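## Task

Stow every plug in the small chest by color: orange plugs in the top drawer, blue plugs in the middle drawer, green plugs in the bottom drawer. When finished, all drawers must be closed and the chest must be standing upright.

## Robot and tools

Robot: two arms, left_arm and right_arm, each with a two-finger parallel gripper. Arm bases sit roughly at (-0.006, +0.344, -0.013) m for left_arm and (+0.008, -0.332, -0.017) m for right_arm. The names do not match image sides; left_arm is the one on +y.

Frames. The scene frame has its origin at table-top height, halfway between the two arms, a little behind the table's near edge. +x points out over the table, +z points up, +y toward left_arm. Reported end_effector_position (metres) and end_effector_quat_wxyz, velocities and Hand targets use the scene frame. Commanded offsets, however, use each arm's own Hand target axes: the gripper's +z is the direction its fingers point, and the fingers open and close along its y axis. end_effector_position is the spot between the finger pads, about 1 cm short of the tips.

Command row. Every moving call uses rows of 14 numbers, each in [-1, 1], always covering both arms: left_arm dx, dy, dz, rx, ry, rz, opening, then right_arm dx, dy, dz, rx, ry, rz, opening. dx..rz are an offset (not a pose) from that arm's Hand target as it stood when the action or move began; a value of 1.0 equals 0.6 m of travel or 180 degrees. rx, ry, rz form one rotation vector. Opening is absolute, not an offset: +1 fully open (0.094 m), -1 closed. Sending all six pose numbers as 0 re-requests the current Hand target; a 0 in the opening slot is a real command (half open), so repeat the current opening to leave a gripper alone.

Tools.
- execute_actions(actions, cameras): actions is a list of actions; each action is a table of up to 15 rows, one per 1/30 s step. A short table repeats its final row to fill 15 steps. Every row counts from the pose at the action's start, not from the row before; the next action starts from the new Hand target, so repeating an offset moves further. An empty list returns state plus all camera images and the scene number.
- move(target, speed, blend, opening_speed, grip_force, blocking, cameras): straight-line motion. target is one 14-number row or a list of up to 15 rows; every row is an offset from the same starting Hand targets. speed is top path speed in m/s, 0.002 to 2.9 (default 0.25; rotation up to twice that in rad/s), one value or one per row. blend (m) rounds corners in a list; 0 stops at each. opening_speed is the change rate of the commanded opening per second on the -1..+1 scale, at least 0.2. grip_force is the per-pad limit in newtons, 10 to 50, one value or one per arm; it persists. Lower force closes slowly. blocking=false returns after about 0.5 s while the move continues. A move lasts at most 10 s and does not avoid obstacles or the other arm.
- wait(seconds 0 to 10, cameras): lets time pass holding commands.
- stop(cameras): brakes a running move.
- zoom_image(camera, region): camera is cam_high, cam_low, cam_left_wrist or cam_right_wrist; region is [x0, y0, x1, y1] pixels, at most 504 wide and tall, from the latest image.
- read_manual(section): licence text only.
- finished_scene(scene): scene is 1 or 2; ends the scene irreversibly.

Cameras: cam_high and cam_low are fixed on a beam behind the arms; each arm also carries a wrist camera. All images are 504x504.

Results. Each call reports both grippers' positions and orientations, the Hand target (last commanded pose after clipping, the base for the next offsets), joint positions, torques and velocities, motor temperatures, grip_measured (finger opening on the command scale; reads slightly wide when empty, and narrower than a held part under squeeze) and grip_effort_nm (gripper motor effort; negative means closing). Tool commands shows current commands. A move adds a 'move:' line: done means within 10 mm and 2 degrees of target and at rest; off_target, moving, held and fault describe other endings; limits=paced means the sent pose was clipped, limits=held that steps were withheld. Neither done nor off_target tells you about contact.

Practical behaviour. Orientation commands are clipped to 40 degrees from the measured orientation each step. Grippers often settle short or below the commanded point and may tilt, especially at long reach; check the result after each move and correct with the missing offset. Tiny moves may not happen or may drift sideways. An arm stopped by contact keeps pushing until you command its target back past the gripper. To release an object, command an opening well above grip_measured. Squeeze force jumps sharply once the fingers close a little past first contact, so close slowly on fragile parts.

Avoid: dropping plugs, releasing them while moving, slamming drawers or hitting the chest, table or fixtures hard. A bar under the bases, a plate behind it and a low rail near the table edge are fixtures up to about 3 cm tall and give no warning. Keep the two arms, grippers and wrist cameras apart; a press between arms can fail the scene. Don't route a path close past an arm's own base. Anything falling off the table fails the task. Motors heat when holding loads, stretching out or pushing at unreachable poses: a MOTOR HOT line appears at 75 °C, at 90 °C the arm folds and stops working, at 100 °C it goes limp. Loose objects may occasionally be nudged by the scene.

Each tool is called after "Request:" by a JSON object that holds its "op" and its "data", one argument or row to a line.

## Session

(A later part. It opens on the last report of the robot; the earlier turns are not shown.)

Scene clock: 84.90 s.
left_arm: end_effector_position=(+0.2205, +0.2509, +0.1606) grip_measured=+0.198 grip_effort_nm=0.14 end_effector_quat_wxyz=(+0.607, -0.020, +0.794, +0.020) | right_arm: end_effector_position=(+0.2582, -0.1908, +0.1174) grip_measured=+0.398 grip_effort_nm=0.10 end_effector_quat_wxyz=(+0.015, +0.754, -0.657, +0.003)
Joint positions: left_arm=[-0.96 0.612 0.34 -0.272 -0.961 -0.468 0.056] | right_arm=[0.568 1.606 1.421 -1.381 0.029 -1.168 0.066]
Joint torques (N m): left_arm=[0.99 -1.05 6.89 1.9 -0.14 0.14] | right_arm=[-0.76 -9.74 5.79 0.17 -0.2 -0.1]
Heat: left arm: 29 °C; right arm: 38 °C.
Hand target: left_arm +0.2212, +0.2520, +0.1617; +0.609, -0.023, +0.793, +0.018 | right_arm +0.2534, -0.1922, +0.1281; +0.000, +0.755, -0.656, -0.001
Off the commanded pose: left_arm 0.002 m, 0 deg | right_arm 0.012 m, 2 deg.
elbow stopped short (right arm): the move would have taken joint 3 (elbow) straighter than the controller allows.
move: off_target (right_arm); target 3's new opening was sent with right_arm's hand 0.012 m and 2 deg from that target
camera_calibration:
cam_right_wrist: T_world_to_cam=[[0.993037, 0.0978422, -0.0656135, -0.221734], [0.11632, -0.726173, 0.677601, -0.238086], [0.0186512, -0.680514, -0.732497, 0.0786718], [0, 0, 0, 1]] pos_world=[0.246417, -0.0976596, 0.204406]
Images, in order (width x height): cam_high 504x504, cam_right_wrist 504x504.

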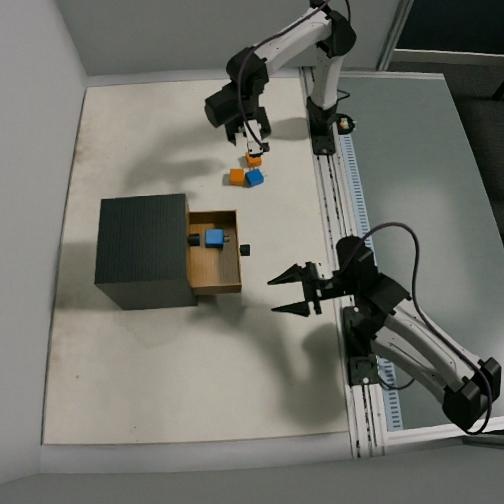

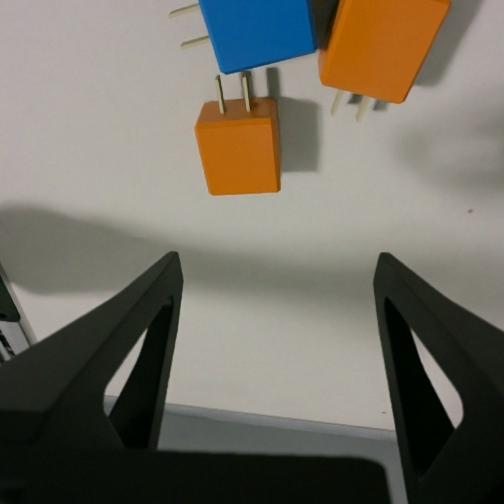

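Request:
{"op": "move", "data": {
  "target": [
    [0,0,0,0,0,0,0.2,0.003,0.023,0.188,0,0,-0.02,0.3],
    [0,0,0,0,0,0,0.2,0.003,0.023,0.188,0,0,-0.02,-0.4],
    [0,0,0,0,0,0,0.2,0.07,0.028,0.105,0,0,-0.02,-0.4],
    [0,0,0,0,0,0,0.2,0.136,0.033,0.186,0,0,-0.02,0.2],
    [0,0,0,0,0,0,0.2,0.136,0.033,0.05,0,0,-0.02,0.2],
    [0,0,0,0,0,0,0.2,-0.09,0.005,0.02,0,0,0.467,0.3]
  ],
  "speed": [0.2,0.2,0.25,0.2,0.3,0.4],
  "blend": [0,0,0.02,0,0.02,0],
  "opening_speed": 2,
  "cameras": ["cam_high","cam_right_wrist"]
}}

Scene clock: 94.43 s.
left_arm: end_effector_position=(+0.2205, +0.2509, +0.1606) grip_measured=+0.198 grip_effort_nm=0.14 end_effector_quat_wxyz=(+0.607, -0.020, +0.794, +0.020) | right_arm: end_effector_position=(+0.2395, -0.1436, +0.1107) grip_measured=+0.298 grip_effort_nm=0.10 end_effector_quat_wxyz=(-0.006, -0.122, +0.992, +0.000)
Joint positions: left_arm=[-0.96 0.612 0.34 -0.272 -0.961 -0.468 0.056] | right_arm=[0.73 1.636 1.424 -1.34 0.013 0.455 0.061]
Joint torques (N m): left_arm=[0.99 -0.95 6.86 1.9 -0.18 0.06] | right_arm=[0.2 -5.52 9.02 0.23 0.07 0.09]
Heat: left arm: 29 °C; right arm: 36 °C.
Hand target: left_arm +0.2212, +0.2520, +0.1617; +0.609, -0.023, +0.793, +0.018 | right_arm +0.2429, -0.1392, +0.1161; +0.000, -0.122, +0.993, +0.001
Off the commanded pose: left_arm 0.002 m, 0 deg | right_arm 0.008 m, 1 deg.
move: done
camera_calibration:
cam_right_wrist: T_world_to_cam=[[0.206224, -0.977321, -0.0481176, -0.176069], [-0.720186, -0.184889, 0.668691, 0.081857], [-0.662422, -0.103247, -0.741982, 0.353281], [0, 0, 0, 1]] pos_world=[0.329283, -0.120467, 0.198919]
Images, in order (width x height): cam_high 504x504, cam_right_wrist 504x504.

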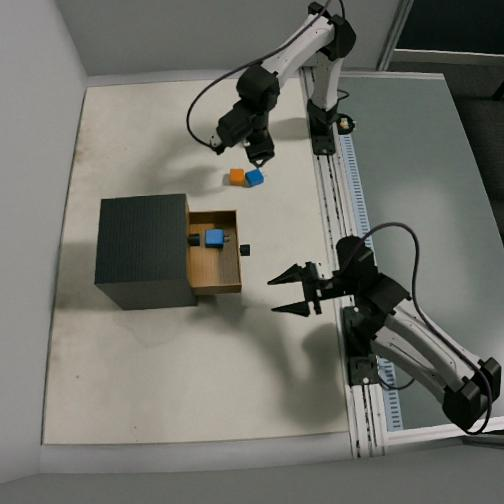

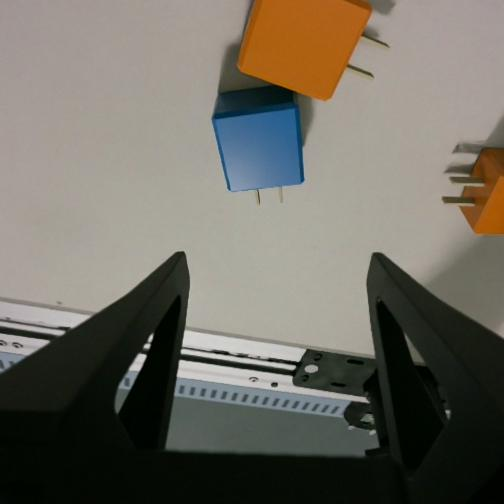

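Request:
{"op": "move", "data": {
  "target": [
    [0,0,0,0,0,0,0.2,0.002,0.0125,0.168,0,0,-0.02,0.3],
    [0,0,0,0,0,0,0.2,0.002,0.0125,0.168,0,0,-0.02,-0.5],
    [0,0,0,0,0,0,0.2,0.002,0.0125,-0.157,0,0,-0.02,-0.5],
    [0,0,0,0,0,0,0.2,-0.264,0.412,-0.157,0.02,-0.165,0.076,-0.5],
    [0,0,0,0,0,0,0.2,-0.264,0.412,-0.015,0.02,-0.165,0.076,-0.5]
  ],
  "speed": [0.2,0.2,0.3,0.3,0.15],
  "blend": [0,0,0.03,0.01,0],
  "opening_speed": 2,
  "cameras": ["cam_high","cam_low","cam_right_wrist"]
}}

Scene clock: 102.00 s.
left_arm: end_effector_position=(+0.2205, +0.2509, +0.1606) grip_measured=+0.198 grip_effort_nm=0.14 end_effector_quat_wxyz=(+0.607, -0.020, +0.794, +0.020) | right_arm: end_effector_position=(+0.3377, +0.1333, +0.1274) grip_measured=-0.194 grip_effort_nm=-1.02 end_effector_quat_wxyz=(+0.288, -0.019, +0.956, +0.046)
Joint positions: left_arm=[-0.96 0.612 0.34 -0.272 -0.961 -0.468 0.056] | right_arm=[1.137 2.599 2.838 -1.401 0.491 0.963 0.038]
Joint torques (N m): left_arm=[0.95 -0.9 6.93 1.85 -0.16 0.11] | right_arm=[0.13 -11.38 8.58 0.93 0.26 0.13]
Heat: left arm: 29 °C; right arm: 35 °C.
Hand target: left_arm +0.2212, +0.2520, +0.1617; +0.609, -0.023, +0.793, +0.018 | right_arm +0.3368, +0.1389, +0.1254; +0.257, +0.000, +0.966, +0.001
Off the commanded pose: left_arm 0.002 m, 0 deg | right_arm 0.006 m, 7 deg.
elbow stopped short (right arm): the move would have taken joint 3 (elbow) straighter than the controller allows.
move: off_target (right_arm)
camera_calibration:
cam_right_wrist: T_world_to_cam=[[0.0580468, -0.98883, -0.137279, 0.137962], [-0.98838, -0.0762734, 0.131478, 0.33714], [-0.14048, 0.128052, -0.981768, 0.282735], [0, 0, 0, 1]] pos_world=[0.364933, 0.125931, 0.252193]
Images, in order (width x height): cam_high 504x504, cam_low 504x504, cam_right_wrist 504x504.

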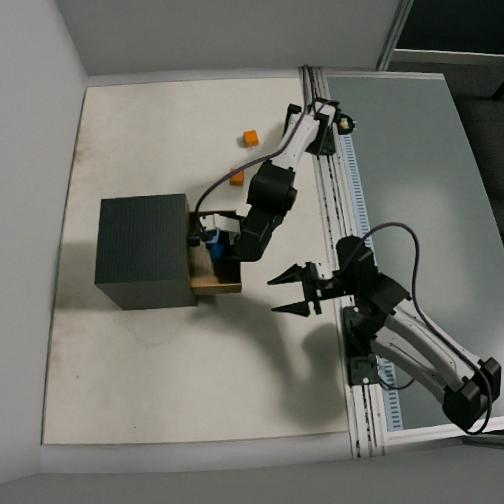

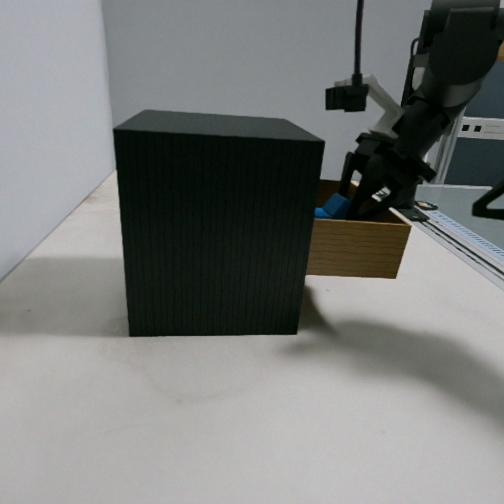

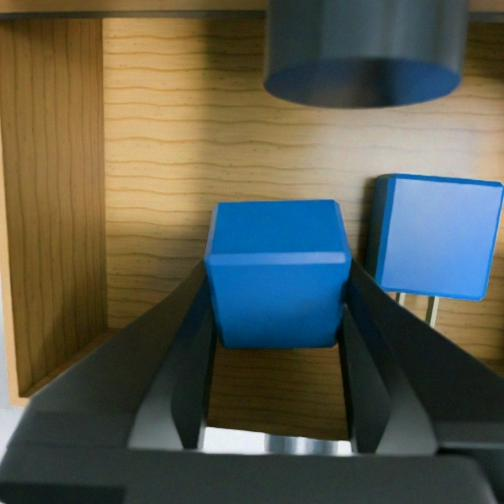

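Request:
{"op": "move", "data": {
  "target": [
    [0,0,0,0,0,0,-1,0,0,0.027,0,0,0,0.0],
    [0,0,0,0,0,0,-1,-0.069,0,-0.153,0,0,0,0.0],
    [0.082,-0.225,0.009,0,0,0,-1,0.062,-0.468,-0.026,-0.12,0.135,-0.45,0.0]
  ],
  "speed": [0.15,0.25,0.3],
  "blend": [0,0.02,0],
  "opening_speed": 2,
  "cameras": ["cam_high","cam_right_wrist"]
}}

Request:
{"op": "move", "data": {
  "target": [
    [-0.068,0,0.252,0,0,0,-1,0,0,0,0,0,0,0.4],
    [-0.145,0,0.078,0,0,0,0.4,0,0,0,0,0,0,0.4]
  ],
  "speed": [0.12,0.25],
  "cameras": ["all"]
}}

Scene clock: 109.53 s.
left_arm: end_effector_position=(+0.2193, +0.1243, +0.1028) grip_measured=-0.995 grip_effort_nm=-0.26 end_effector_quat_wxyz=(+0.596, -0.004, +0.802, +0.031) | right_arm: end_effector_position=(+0.3268, -0.1109, +0.1335) grip_measured=-0.001 grip_effort_nm=0.08 end_effector_quat_wxyz=(+0.083, -0.656, +0.750, +0.011)
Joint positions: left_arm=[-1.273 1.453 0.592 -0.122 -1.175 -0.914 0] | right_arm=[0.632 1.82 1.723 -1.28 -0.025 -0.834 0.047]
Joint torques (N m): left_arm=[-0.02 -5.07 8.03 1.42 -0.7 -0.18] | right_arm=[-0.8 -8.51 3.37 -0.55 0.29 -0.19]
Heat: left arm: 30 °C; right arm: 37 °C.
Hand target: left_arm +0.2215, +0.1169, +0.1128; +0.609, -0.023, +0.793, +0.018 | right_arm +0.2968, -0.1419, +0.1198; +0.001, -0.663, +0.749, +0.001
Off the commanded pose: left_arm 0.013 m, 3 deg | right_arm 0.045 m, 10 deg.
elbow stopped short (right arm): the move would have taken joint 3 (elbow) straighter than the controller allows.
move: off_target (left_arm, right_arm)
camera_calibration:
cam_right_wrist: T_world_to_cam=[[0.984658, -0.169718, 0.0405439, -0.337709], [-0.164114, -0.821799, 0.545631, -0.100294], [-0.0592845, -0.543914, -0.837044, 0.198083], [0, 0, 0, 1]] pos_world=[0.327811, -0.0319967, 0.23422]
Images, in order (width x height): cam_high 504x504, cam_right_wrist 504x504.

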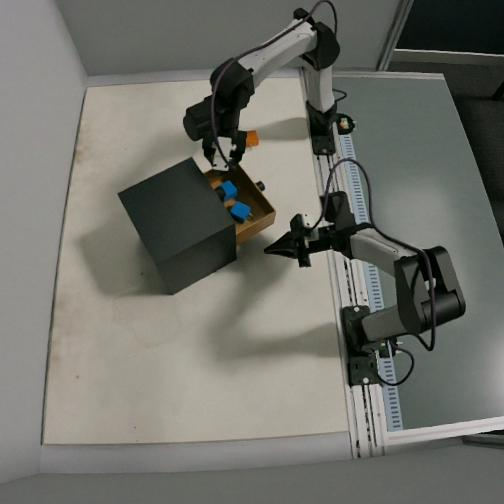

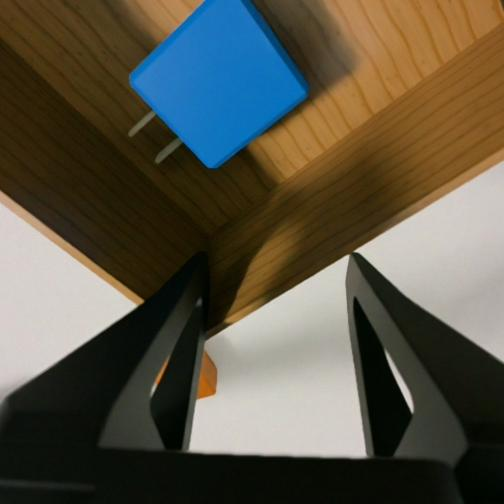

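Scene clock: 113.60 s.
left_arm: end_effector_position=(+0.2873, +0.1246, +0.1649) grip_measured=+0.397 grip_effort_nm=0.14 end_effector_quat_wxyz=(+0.593, +0.001, +0.804, +0.036) | right_arm: end_effector_position=(+0.3177, -0.1226, +0.1259) grip_measured=+0.398 grip_effort_nm=0.09 end_effector_quat_wxyz=(+0.053, -0.655, +0.754, +0.005)
Joint positions: left_arm=[-1.011 1.388 0.736 0.015 -0.988 -0.506 0.066] | right_arm=[0.628 1.82 1.701 -1.318 -0.007 -0.833 0.066]
Joint torques (N m): left_arm=[-0.17 -8.24 9.11 1.77 -0.46 -0.19] | right_arm=[-0.54 -8.87 4.01 -0.24 0.13 -0.2]
Heat: left arm: 30 °C; right arm: 37 °C.
Hand target: left_arm +0.2891, +0.1208, +0.1847; +0.609, -0.023, +0.793, +0.018 | right_arm +0.2968, -0.1419, +0.1198; +0.001, -0.663, +0.749, +0.001
Off the commanded pose: left_arm 0.020 m, 4 deg | right_arm 0.029 m, 6 deg.
move: off_target (left_arm, right_arm); target 2's new opening was sent with left_arm's hand 0.020 m and 4 deg from that target
camera_calibration:
cam_left_wrist: T_world_to_cam=[[0.0847701, -0.990827, -0.105246, 0.124897], [-0.849793, -0.0167414, -0.526851, 0.345182], [0.520256, 0.134099, -0.843416, 0.0987639], [0, 0, 0, 1]] pos_world=[0.231364, 0.116286, 0.278304]
cam_right_wrist: T_world_to_cam=[[0.984546, -0.17481, 0.0105293, -0.327168], [-0.147101, -0.792865, 0.591376, -0.114954], [-0.0950304, -0.583786, -0.806327, 0.187467], [0, 0, 0, 1]] pos_world=[0.323017, -0.038895, 0.222585]

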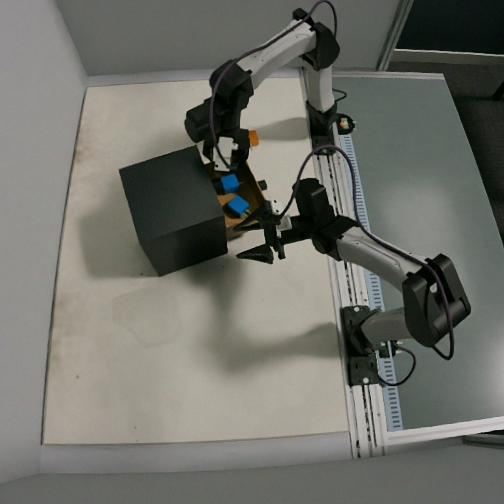

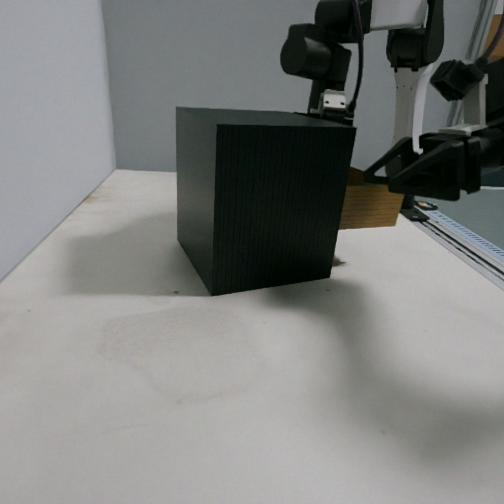

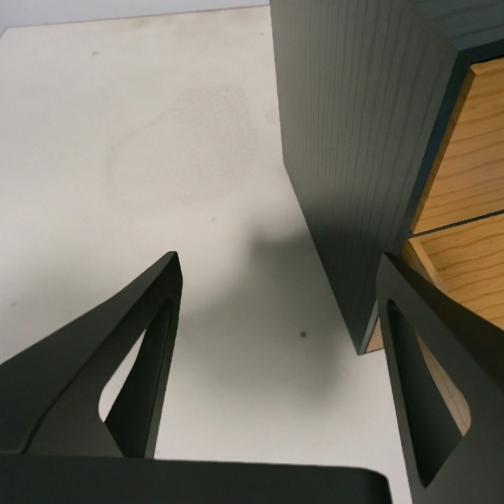

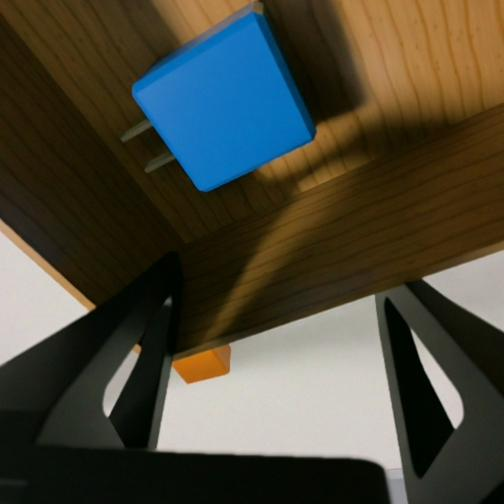

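Request:
{"op": "move", "data": {
  "target": [
    [0.026,0,-0.097,0,0,0,0.4,0,0,-0.2,0,0,0,0.4],
    [0.026,0,-0.097,0,0,0,0.4,0.2,0.05,-0.2,0,0,0,0.4]
  ],
  "speed": 0.2,
  "cameras": ["all"]
}}

Request:
{"op": "zoom_image", "data": {
  "camera": "cam_high",
  "region": [100, 100, 300, 300]
}}

Scene clock: 118.37 s.
left_arm: end_effector_position=(+0.2286, +0.1215, +0.1659) grip_measured=+0.397 grip_effort_nm=0.14 end_effector_quat_wxyz=(+0.594, +0.001, +0.804, +0.038) | right_arm: end_effector_position=(+0.2560, -0.2559, +0.2343) grip_measured=+0.399 grip_effort_nm=0.09 end_effector_quat_wxyz=(+0.119, -0.654, +0.745, -0.051)
Joint positions: left_arm=[-1.23 1.332 0.768 -0.356 -1.15 -0.825 0.066] | right_arm=[0.337 1.343 1.628 -1.563 0.004 -1.136 0.066]
Joint torques (N m): left_arm=[-0.27 -7.46 9.09 1.35 -0.62 -0.13] | right_arm=[-0.65 -5.42 5.5 0.77 -0.07 -0.07]
Heat: left arm: 31 °C; right arm: 37 °C.
Hand target: left_arm +0.2289, +0.1173, +0.1847; +0.609, -0.023, +0.793, +0.018 | right_arm +0.2524, -0.2578, +0.2395; +0.001, -0.663, +0.749, +0.001
Off the commanded pose: left_arm 0.019 m, 4 deg | right_arm 0.007 m, 15 deg.
joint sent to its limit (right arm) — joint 4 (wrist pitch), lower limit. The joint targets are off in orientation, not in position.
move: off_target (left_arm, right_arm)
camera_calibration:
cam_left_wrist: T_world_to_cam=[[0.0878919, -0.990209, -0.108445, 0.126592], [-0.848569, -0.0174071, -0.528799, 0.295896], [0.521734, 0.1385, -0.841791, 0.129374], [0, 0, 0, 1]] pos_world=[0.172463, 0.112585, 0.279104]
cam_right_wrist: T_world_to_cam=[[0.968626, -0.170739, 0.180589, -0.325743], [-0.243715, -0.794835, 0.555734, -0.261142], [0.048653, -0.58231, -0.81151, 0.155911], [0, 0, 0, 1]] pos_world=[0.244293, -0.172393, 0.330474]

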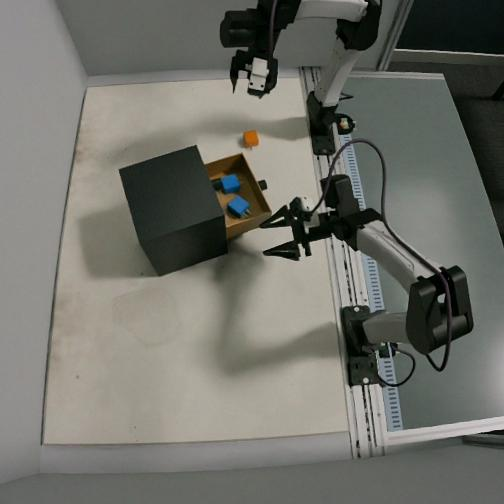

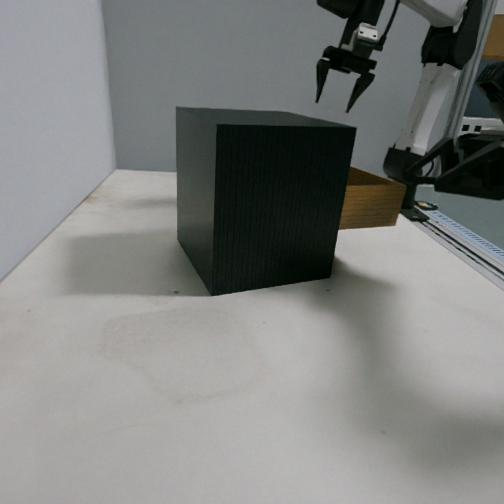

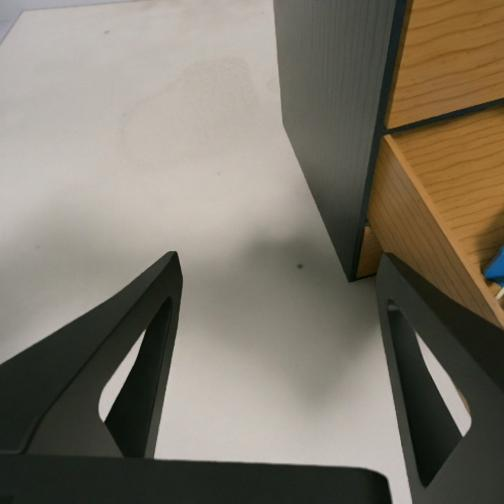

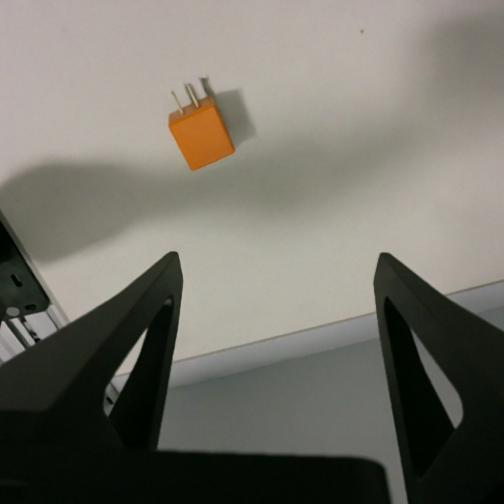

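Scaled by 2.520 from the camera's 504x504 image, which has a finer 720x720 frame.

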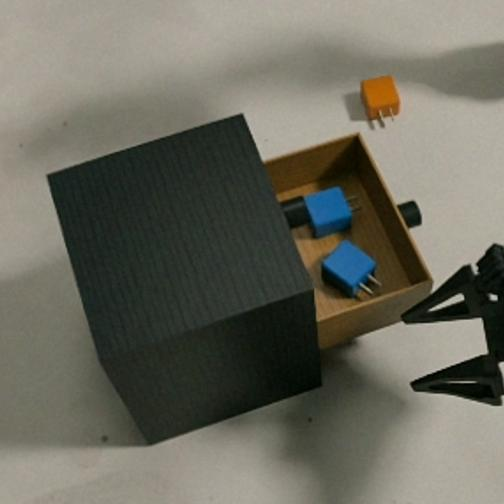

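Request:
{"op": "move", "data": {
  "target": [
    [0,0.1,0,0,0,0,-1,-0.179,0.16,0.066,0.249,-0.362,0.324,-1],
    [0,0.1,0,0,0,0,-1,-0.292,0.165,0.207,0.249,-0.362,0.324,-1]
  ],
  "blend": [0.02,0],
  "cameras": ["all"]
}}

Scene clock: 127.20 s.
left_arm: end_effector_position=(+0.2237, +0.1762, +0.1790) grip_measured=-0.995 grip_effort_nm=-0.26 end_effector_quat_wxyz=(+0.603, -0.010, +0.797, +0.031) | right_arm: end_effector_position=(+0.1737, -0.0709, +0.1129) grip_measured=-0.990 grip_effort_nm=-0.50 end_effector_quat_wxyz=(+0.599, -0.106, +0.790, +0.071)
Joint positions: left_arm=[-1.166 1.05 0.608 -0.341 -1.125 -0.708 0] | right_arm=[1.615 1.329 0.507 0.014 1.236 0.76 0]
Joint torques (N m): left_arm=[1.17 -5.23 6.56 1.83 -0.28 0.09] | right_arm=[-0.69 -3.93 5.79 1.38 0.42 -0.05]
Heat: left arm: 32 °C; right arm: 34 °C.
Hand target: left_arm +0.2255, +0.1772, +0.1847; +0.609, -0.023, +0.793, +0.018 | right_arm +0.1754, -0.0713, +0.1159; +0.604, -0.096, +0.787, +0.076
Off the commanded pose: left_arm 0.006 m, 2 deg | right_arm 0.003 m, 1 deg.
move: done
camera_calibration:
cam_left_wrist: T_world_to_cam=[[0.0987289, -0.991728, -0.0820278, 0.175698], [-0.835867, -0.0379178, -0.547621, 0.303815], [0.53998, 0.12263, -0.832696, 0.132516], [0, 0, 0, 1]] pos_world=[0.165046, 0.169514, 0.291133]
cam_right_wrist: T_world_to_cam=[[0.286449, -0.957476, -0.0344597, -0.105471], [-0.808995, -0.222446, -0.5441, 0.196216], [0.513297, 0.183735, -0.838313, 0.14583], [0, 0, 0, 1]] pos_world=[0.114095, -0.0841324, 0.225378]

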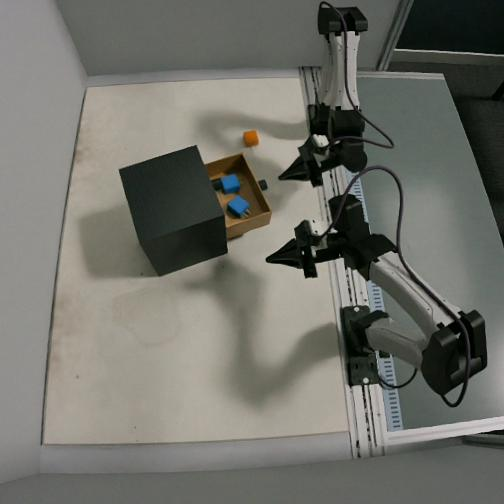

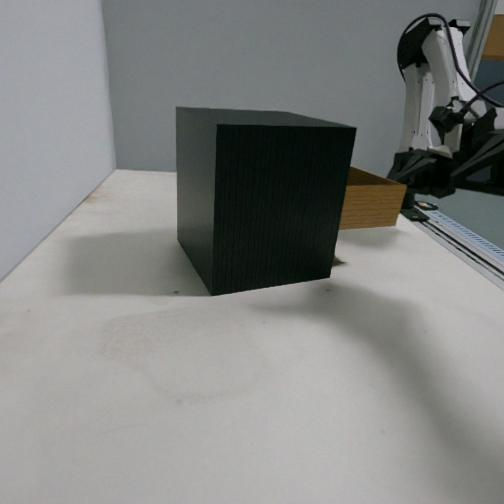

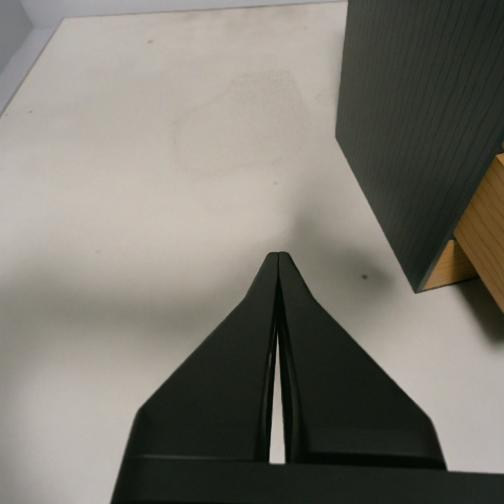

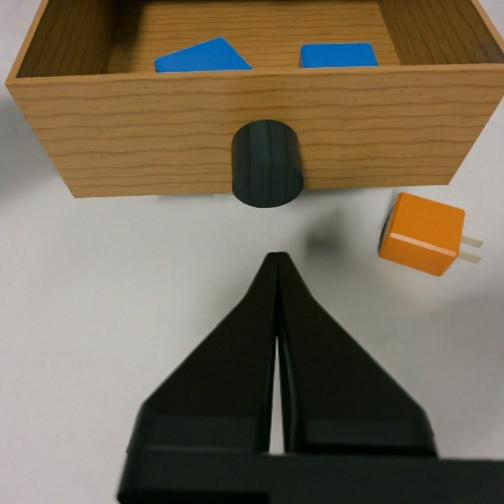

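Request:
{"op": "move", "data": {
  "target": [
    [0,0,0,0,0,0,-1,-0.015,0.0073,0.06,0,0,0,-1],
    [0,0,0,0,0,0,-1,-0.0625,0.0073,0.259,0,0,0,-1],
    [0,0,0,0,0,0,-1,-0.02,0.0073,0.08,0,0,0,-1]
  ],
  "speed": [0.2,0.1,0.2],
  "cameras": ["all"]
}}

Scene clock: 132.47 s.
left_arm: end_effector_position=(+0.2237, +0.1762, +0.1790) grip_measured=-0.995 grip_effort_nm=-0.26 end_effector_quat_wxyz=(+0.603, -0.010, +0.797, +0.031) | right_arm: end_effector_position=(+0.2226, -0.0564, +0.1006) grip_measured=-0.991 grip_effort_nm=-0.50 end_effector_quat_wxyz=(+0.596, -0.117, +0.792, +0.057)
Joint positions: left_arm=[-1.166 1.05 0.608 -0.341 -1.125 -0.708 0] | right_arm=[1.406 1.449 0.479 0.423 1.072 0.435 0]
Joint torques (N m): left_arm=[1.24 -5.37 6.61 1.8 -0.39 0.11] | right_arm=[0.1 -7.34 6.72 1.44 0.33 0.11]
Heat: left arm: 31 °C; right arm: 34 °C.
Hand target: left_arm +0.2255, +0.1772, +0.1847; +0.609, -0.023, +0.793, +0.018 | right_arm +0.2224, -0.0551, +0.1150; +0.604, -0.097, +0.787, +0.075
Off the commanded pose: left_arm 0.006 m, 2 deg | right_arm 0.015 m, 3 deg.
move: off_target (right_arm)
camera_calibration:
cam_left_wrist: T_world_to_cam=[[0.0987289, -0.991728, -0.0820278, 0.175698], [-0.835867, -0.0379178, -0.547621, 0.303815], [0.53998, 0.12263, -0.832696, 0.132516], [0, 0, 0, 1]] pos_world=[0.165046, 0.169514, 0.291133]
cam_right_wrist: T_world_to_cam=[[0.287316, -0.957836, -0.000549493, -0.109652], [-0.810319, -0.24276, -0.533339, 0.23031], [0.510717, 0.153682, -0.845902, 0.107364], [0, 0, 0, 1]] pos_world=[0.163297, -0.0656182, 0.213593]

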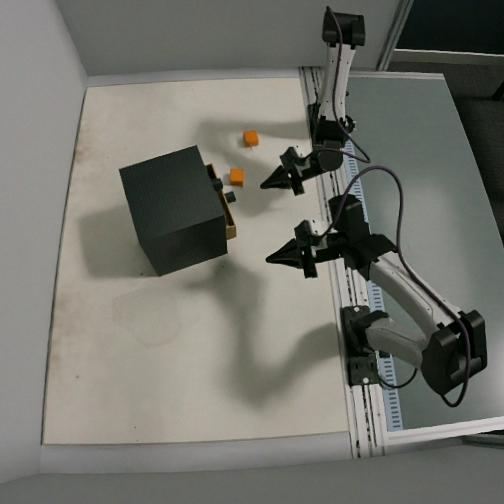

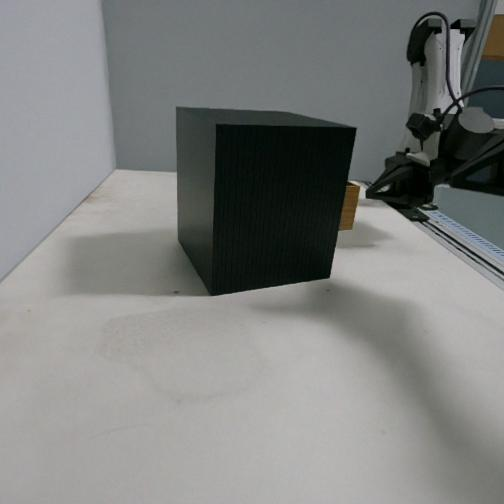

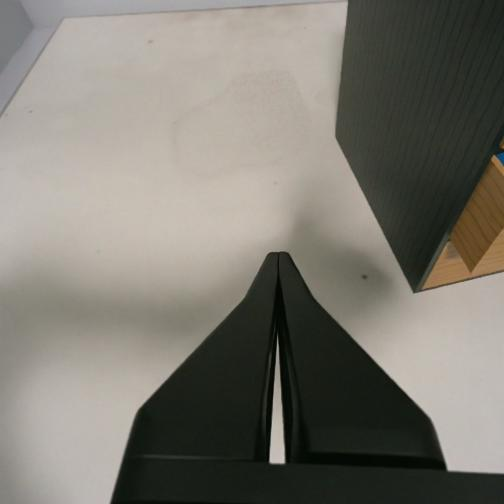

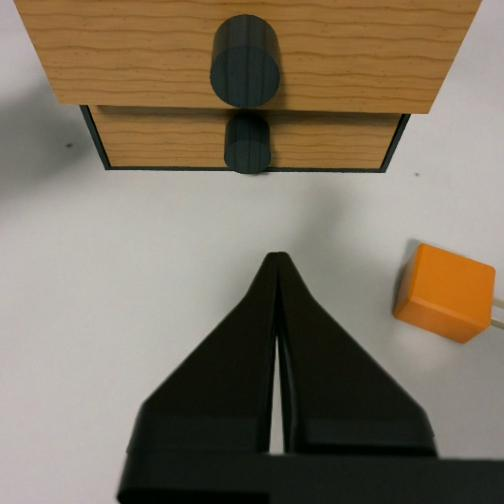

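Request:
{"op": "move", "data": {
  "target": [
    [0,0,0,0,0,0,-1,-0.013,0.026,0.048,0,0,0,-1],
    [0,0,0,0,0,0,-1,-0.054,0.026,0.203,0,0,0,-1],
    [0,0,0,0,0,0,-1,0,0.026,0,0,0,0,-1]
  ],
  "speed": [0.2,0.1,0.2],
  "cameras": ["all"]
}}

Scene clock: 137.27 s.
left_arm: end_effector_position=(+0.2237, +0.1762, +0.1790) grip_measured=-0.995 grip_effort_nm=-0.26 end_effector_quat_wxyz=(+0.603, -0.010, +0.797, +0.031) | right_arm: end_effector_position=(+0.2189, -0.0413, +0.0994) grip_measured=-0.991 grip_effort_nm=-0.50 end_effector_quat_wxyz=(+0.596, -0.118, +0.792, +0.057)
Joint positions: left_arm=[-1.166 1.05 0.608 -0.341 -1.125 -0.708 0] | right_arm=[1.431 1.51 0.536 0.401 1.094 0.463 0]
Joint torques (N m): left_arm=[1.21 -5.15 6.5 1.83 -0.3 0.05] | right_arm=[0.1 -8.05 6.72 1.42 0.35 0.11]
Heat: left arm: 31 °C; right arm: 33 °C.
Hand target: left_arm +0.2255, +0.1772, +0.1847; +0.609, -0.023, +0.793, +0.018 | right_arm +0.2186, -0.0399, +0.1151; +0.604, -0.097, +0.787, +0.075
Off the commanded pose: left_arm 0.006 m, 2 deg | right_arm 0.016 m, 3 deg.
move: off_target (right_arm)
camera_calibration:
cam_left_wrist: T_world_to_cam=[[0.0987289, -0.991728, -0.0820278, 0.175698], [-0.835867, -0.0379178, -0.547621, 0.303815], [0.53998, 0.12263, -0.832696, 0.132516], [0, 0, 0, 1]] pos_world=[0.165046, 0.169514, 0.291133]
cam_right_wrist: T_world_to_cam=[[0.28759, -0.957752, 0.00196839, -0.0944123], [-0.810116, -0.244353, -0.53292, 0.230264], [0.510886, 0.151668, -0.846163, 0.105885], [0, 0, 0, 1]] pos_world=[0.159597, -0.0502172, 0.212494]

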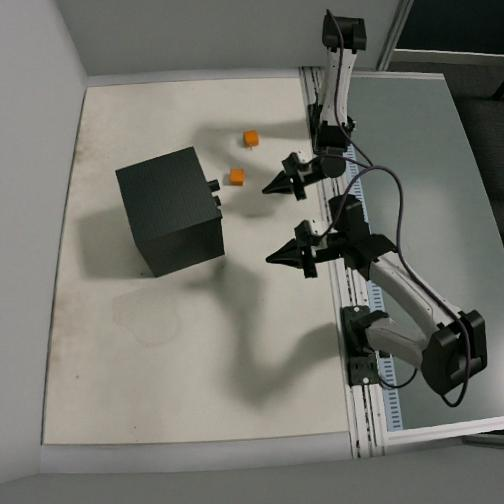

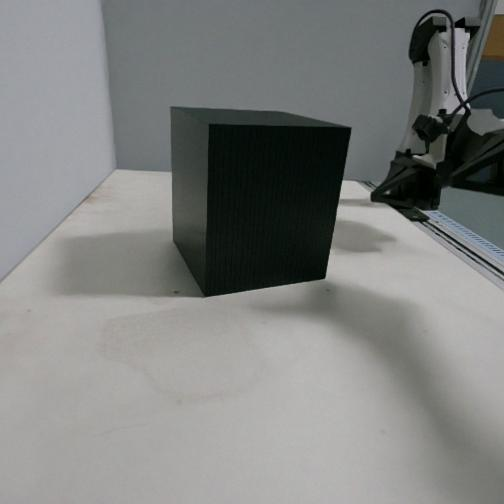

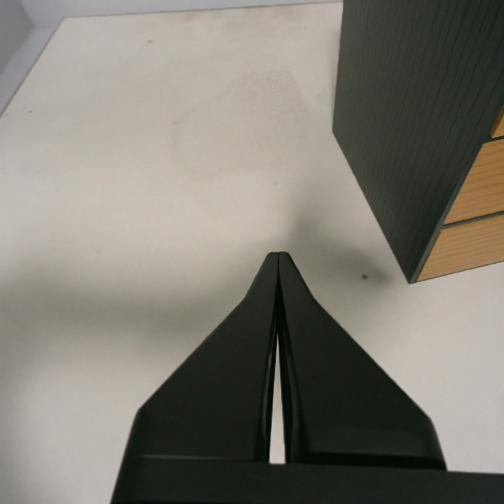

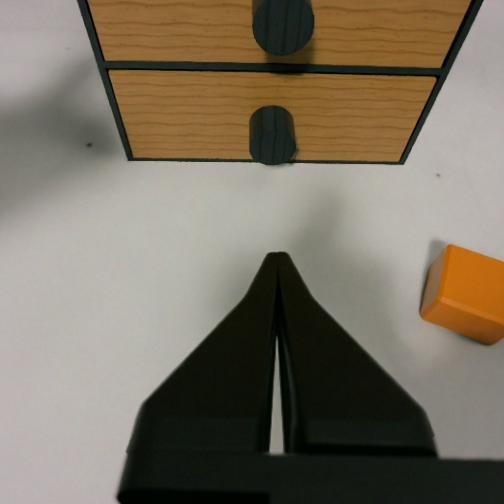

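Request:
{"op": "move", "data": {
  "target": [0,0,0,0,0,0,-1,-0.147,0,0.064,0,0,0,0.4],
  "cameras": ["cam_right_wrist"]
}}

Scene clock: 139.50 s.
left_arm: end_effector_position=(+0.2237, +0.1762, +0.1790) grip_measured=-0.995 grip_effort_nm=-0.26 end_effector_quat_wxyz=(+0.603, -0.010, +0.797, +0.031) | right_arm: end_effector_position=(+0.2742, -0.0308, +0.1728) grip_measured=+0.398 grip_effort_nm=0.10 end_effector_quat_wxyz=(+0.597, -0.107, +0.793, +0.056)
Joint positions: left_arm=[-1.166 1.05 0.608 -0.341 -1.125 -0.708 0] | right_arm=[1.254 1.421 0.772 0.209 0.952 0.321 0.066]
Joint torques (N m): left_arm=[1.46 -5.07 6.63 1.79 -0.33 0.12] | right_arm=[-0.61 -6.61 9.66 1.56 0.05 -0.04]
Heat: left arm: 31 °C; right arm: 33 °C.
Hand target: left_arm +0.2255, +0.1772, +0.1847; +0.609, -0.023, +0.793, +0.018 | right_arm +0.2767, -0.0255, +0.1904; +0.604, -0.097, +0.787, +0.075
Off the commanded pose: left_arm 0.006 m, 2 deg | right_arm 0.019 m, 3 deg.
move: off_target (right_arm)
camera_calibration:
cam_right_wrist: T_world_to_cam=[[0.270194, -0.962753, -0.0101116, -0.0937067], [-0.81471, -0.223024, -0.535264, 0.319118], [0.513071, 0.152863, -0.844625, 0.137249], [0, 0, 0, 1]] pos_world=[0.21489, -0.0400255, 0.285789]
Images, in order (width x height): cam_right_wrist 504x504.

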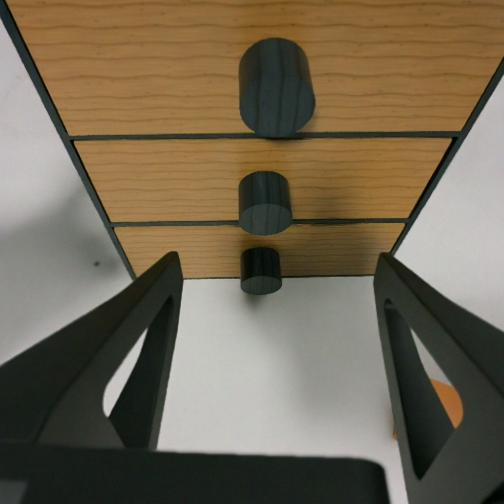

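Request:
{"op": "move", "data": {
  "target": [0,0,0,0,0,0,-1,-0.029,0,0.134,0,0,0,0.4],
  "speed": 0.15,
  "cameras": ["cam_right_wrist"]
}}

Scene clock: 141.80 s.
left_arm: end_effector_position=(+0.2237, +0.1762, +0.1790) grip_measured=-0.995 grip_effort_nm=-0.26 end_effector_quat_wxyz=(+0.603, -0.010, +0.797, +0.031) | right_arm: end_effector_position=(+0.3508, -0.0157, +0.1726) grip_measured=+0.398 grip_effort_nm=0.10 end_effector_quat_wxyz=(+0.593, -0.104, +0.796, +0.057)
Joint positions: left_arm=[-1.166 1.05 0.608 -0.341 -1.125 -0.708 0] | right_arm=[1.047 1.6 0.933 0.306 0.761 0.217 0.066]
Joint torques (N m): left_arm=[1.29 -5.07 6.63 1.79 -0.32 0.06] | right_arm=[-0.44 -5.82 10.14 1.9 -0.01 -0.05]
Heat: left arm: 31 °C; right arm: 33 °C.
Hand target: left_arm +0.2255, +0.1772, +0.1847; +0.609, -0.023, +0.793, +0.018 | right_arm +0.3564, -0.0056, +0.1865; +0.604, -0.097, +0.787, +0.075
Off the commanded pose: left_arm 0.006 m, 2 deg | right_arm 0.018 m, 3 deg.
move: off_target (right_arm)
camera_calibration:
cam_right_wrist: T_world_to_cam=[[0.265995, -0.963821, -0.0172253, -0.0972136], [-0.821263, -0.217223, -0.527581, 0.3858], [0.504752, 0.15448, -0.84933, 0.0992761], [0, 0, 0, 1]] pos_world=[0.292592, -0.025228, 0.286185]
Images, in order (width x height): cam_right_wrist 504x504.

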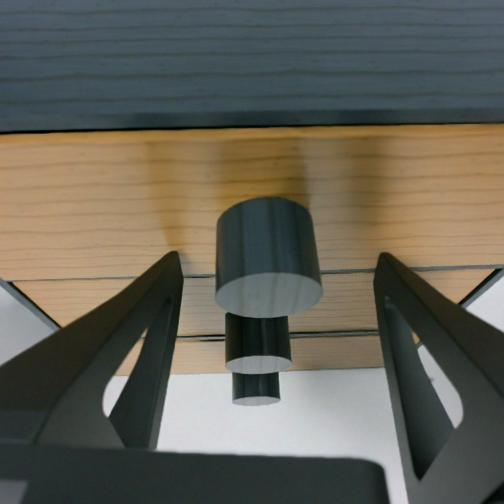

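Request:
{"op": "move", "data": {
  "target": [
    [0,0,0,0,0,0,0.4,0.03,0,-0.113,0,0,0,0.3],
    [0,0,0,0,0,0,0.4,0.133,-0.181,-0.136,-0.259,0.358,-0.338,0.3]
  ],
  "blend": [0.02,0],
  "speed": 0.3,
  "cameras": ["cam_right_wrist","cam_high"]
}}

Scene clock: 150.67 s.
left_arm: end_effector_position=(+0.2237, +0.1762, +0.1790) grip_measured=+0.397 grip_effort_nm=0.14 end_effector_quat_wxyz=(+0.603, -0.010, +0.797, +0.031) | right_arm: end_effector_position=(+0.2814, -0.1356, +0.1253) grip_measured=+0.302 grip_effort_nm=-0.09 end_effector_quat_wxyz=(+0.003, +0.679, -0.734, -0.005)
Joint positions: left_arm=[-1.166 1.05 0.608 -0.341 -1.125 -0.708 0.066] | right_arm=[0.665 1.782 1.656 -1.421 0.009 -0.858 0.061]
Joint torques (N m): left_arm=[1.01 -5.23 6.61 1.81 -0.27 0.06] | right_arm=[-0.59 -6.74 8.95 0.22 0.03 -0.09]
Heat: left arm: 31 °C; right arm: 32 °C.
Hand target: left_arm +0.2255, +0.1772, +0.1847; +0.609, -0.023, +0.793, +0.018 | right_arm +0.2863, -0.1351, +0.1301; +0.000, +0.682, -0.732, +0.000
Off the commanded pose: left_arm 0.006 m, 2 deg | right_arm 0.007 m, 1 deg.
move: done; blend cut to 0 m at target 1
camera_calibration:
cam_right_wrist: T_world_to_cam=[[0.991739, -0.113993, -0.0588174, -0.27893], [-0.0472522, -0.750949, 0.658667, -0.161013], [-0.119252, -0.650447, -0.750132, 0.166732], [0, 0, 0, 1]] pos_world=[0.288901, -0.0442587, 0.214719]
Images, in order (width x height): cam_high 504x504, cam_right_wrist 504x504.

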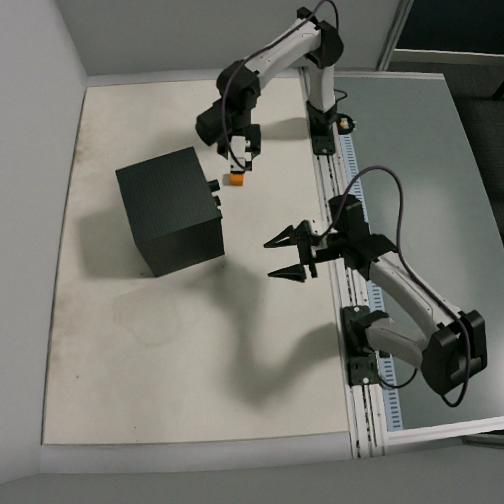

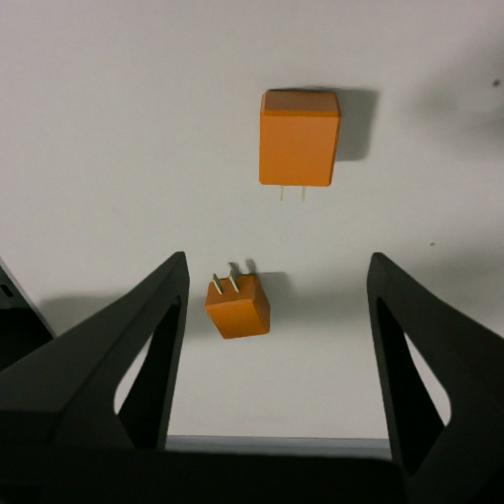

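Request:
{"op": "move", "data": {
  "target": [
    [0,0,0,0,0,0,0.4,-0.006,-0.0115,0.191,0,0,0,0.3],
    [0,0,0,0,0,0,0.4,-0.006,-0.0115,0.191,0,0,0,-0.5],
    [0,0,0,0,0,0,0.4,0.226,0.011,-0.117,0,0,0,-0.5],
    [-0.006,-0.35,0.023,-0.0574,0,-0.0154,0.4,0.226,0.011,-0.117,0,0,0,-0.5]
  ],
  "blend": [0,0,0.02,0],
  "opening_speed": 2,
  "speed": [0.2,0.2,0.3,0.3],
  "cameras": ["all"]
}}

Scene clock: 157.50 s.
left_arm: end_effector_position=(+0.2495, -0.0278, +0.1811) grip_measured=+0.397 grip_effort_nm=0.14 end_effector_quat_wxyz=(+0.597, -0.087, +0.794, +0.080) | right_arm: end_effector_position=(+0.2716, -0.2712, +0.1875) grip_measured=-0.432 grip_effort_nm=-1.02 end_effector_quat_wxyz=(-0.032, +0.679, -0.733, +0.026)
Joint positions: left_arm=[-1.308 2.162 1.869 -1.263 -1.255 -1.539 0.066] | right_arm=[0.272 1.479 1.576 -1.551 0.02 -1.253 0.027]
Joint torques (N m): left_arm=[0.61 -12.01 8.39 0.27 -0.68 -0.14] | right_arm=[-0.65 -6.76 8.18 0.35 -0.2 -0.08]
Heat: left arm: 32 °C; right arm: 32 °C.
Hand target: left_arm +0.2519, -0.0316, +0.1845; +0.604, -0.097, +0.787, +0.075 | right_arm +0.2702, -0.2698, +0.2003; +0.000, +0.682, -0.732, +0.000
Off the commanded pose: left_arm 0.006 m, 2 deg | right_arm 0.013 m, 5 deg.
joint sent to its limit (right arm) — joint 4 (wrist pitch), lower limit. The joint targets are off in orientation, not in position.
move: off_target (right_arm)
camera_calibration:
cam_left_wrist: T_world_to_cam=[[0.276311, -0.958606, -0.0687478, -0.0748207], [-0.815785, -0.196124, -0.544087, 0.308684], [0.508082, 0.206421, -0.836207, 0.156217], [0, 0, 0, 1]] pos_world=[0.193123, -0.0434297, 0.293437]
cam_right_wrist: T_world_to_cam=[[0.99303, -0.112709, 0.034481, -0.29848], [-0.107979, -0.752658, 0.649497, -0.286538], [-0.0472517, -0.648693, -0.759582, 0.106597], [0, 0, 0, 1]] pos_world=[0.270497, -0.180158, 0.277367]

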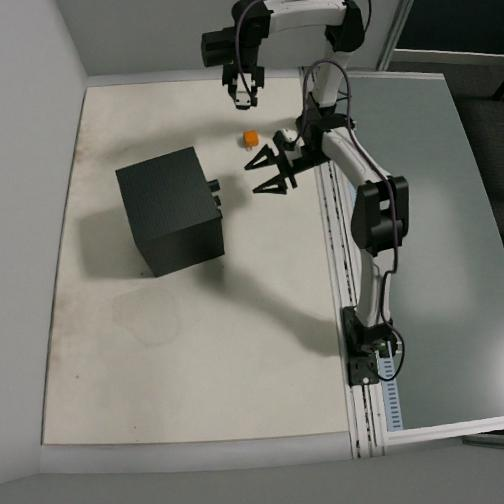

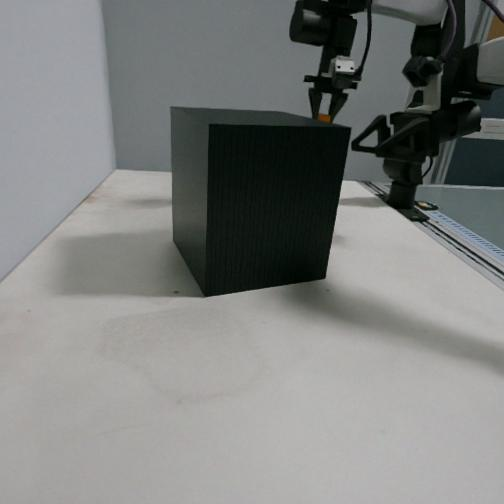

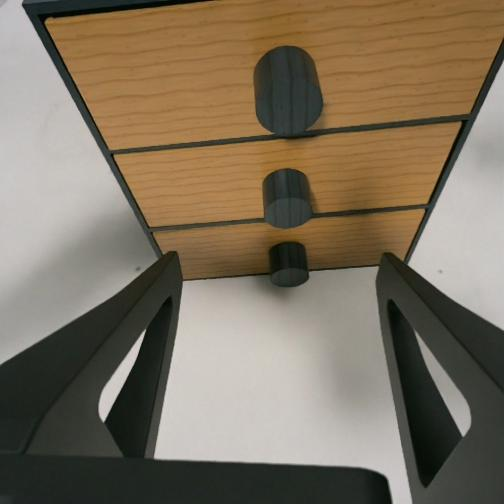

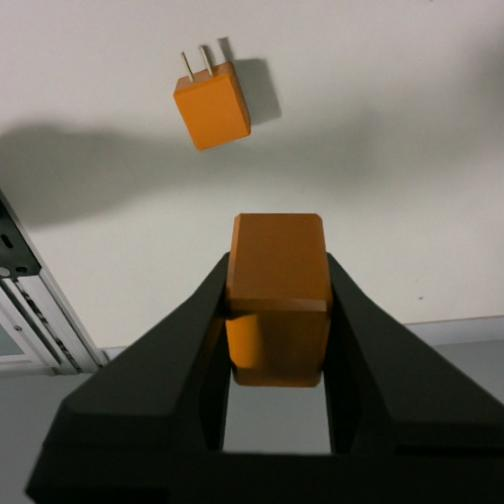

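Request:
{"op": "move", "data": {
  "target": [
    [-0.043,-0.008,0.161,-0.016,0,-0.0043,0.4,0,0,0,0,0,0,-0.5],
    [-0.043,-0.008,0.161,-0.016,0,-0.0043,-0.75,0,0,0,0,0,0,-0.5],
    [0.008,-0.018,-0.029,-0.016,0,-0.0043,0.2,0,0,0,0,0,0,-0.5],
    [0.032,-0.018,-0.121,-0.016,0,-0.0043,0.2,0,0,0,0,0,0,-0.5],
    [0.013,0.33,-0.048,0,0,0,0.2,0,0,0,0,0,0,-0.5]
  ],
  "speed": [0.2,0.15,0.15,0.2,0.3],
  "blend": [0,0,0,0.01,0],
  "opening_speed": 2,
  "cameras": ["all"]
}}

Scene clock: 166.70 s.
left_arm: end_effector_position=(+0.1722, +0.1523, +0.1768) grip_measured=+0.198 grip_effort_nm=0.14 end_effector_quat_wxyz=(+0.595, -0.093, +0.794, +0.086) | right_arm: end_effector_position=(+0.2716, -0.2712, +0.1875) grip_measured=-0.432 grip_effort_nm=-1.02 end_effector_quat_wxyz=(-0.032, +0.679, -0.733, +0.026)
Joint positions: left_arm=[-1.444 1.572 1.054 -1.481 -1.22 -2.003 0.056] | right_arm=[0.272 1.479 1.576 -1.551 0.02 -1.253 0.027]
Joint torques (N m): left_arm=[0.96 -9.35 4.82 -0.29 -0.73 0.12] | right_arm=[-0.64 -6.76 8.18 0.35 -0.2 -0.09]
Heat: left arm: 32 °C; right arm: 32 °C.
Hand target: left_arm +0.1750, +0.1532, +0.1846; +0.604, -0.097, +0.787, +0.075 | right_arm +0.2702, -0.2698, +0.2003; +0.000, +0.682, -0.732, +0.000
Off the commanded pose: left_arm 0.008 m, 2 deg | right_arm 0.013 m, 5 deg.
joint sent to its limit (right arm) — joint 4 (wrist pitch), lower limit. The joint targets are off in orientation, not in position.
move: off_target (right_arm); target 2's new opening was sent with left_arm's hand 0.015 m and 3 deg from that target; target 3's new opening was sent with left_arm's hand 0.012 m and 4 deg from that target
camera_calibration:
cam_left_wrist: T_world_to_cam=[[0.293912, -0.953159, -0.071436, 0.115586], [-0.813304, -0.210123, -0.542573, 0.280147], [0.502148, 0.217568, -0.836966, 0.154221], [0, 0, 0, 1]] pos_world=[0.116431, 0.135484, 0.289335]
cam_right_wrist: T_world_to_cam=[[0.99303, -0.112709, 0.034481, -0.29848], [-0.107979, -0.752658, 0.649497, -0.286538], [-0.0472517, -0.648693, -0.759582, 0.106597], [0, 0, 0, 1]] pos_world=[0.270497, -0.180158, 0.277367]

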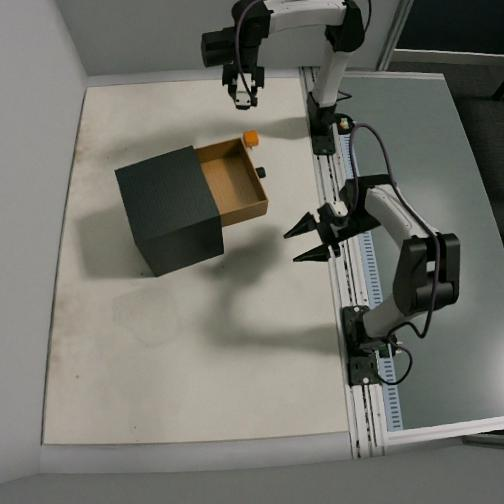

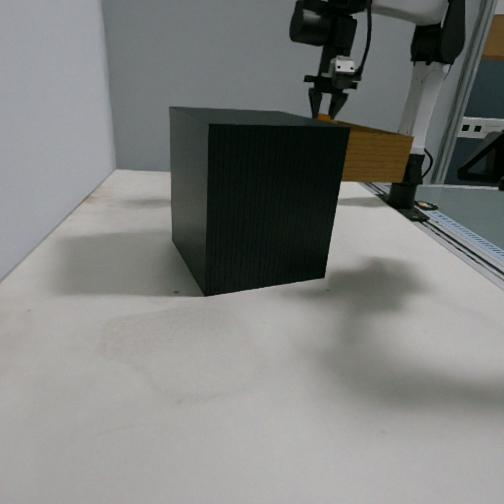

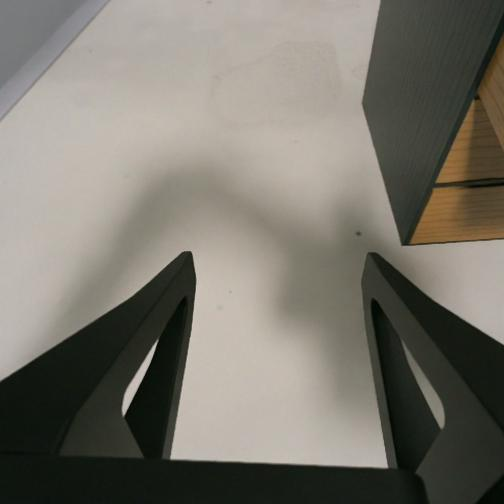

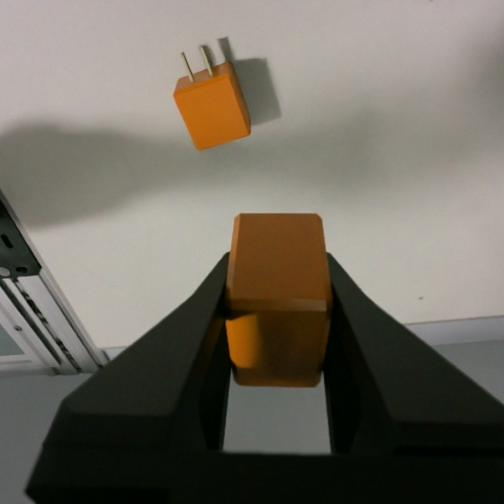

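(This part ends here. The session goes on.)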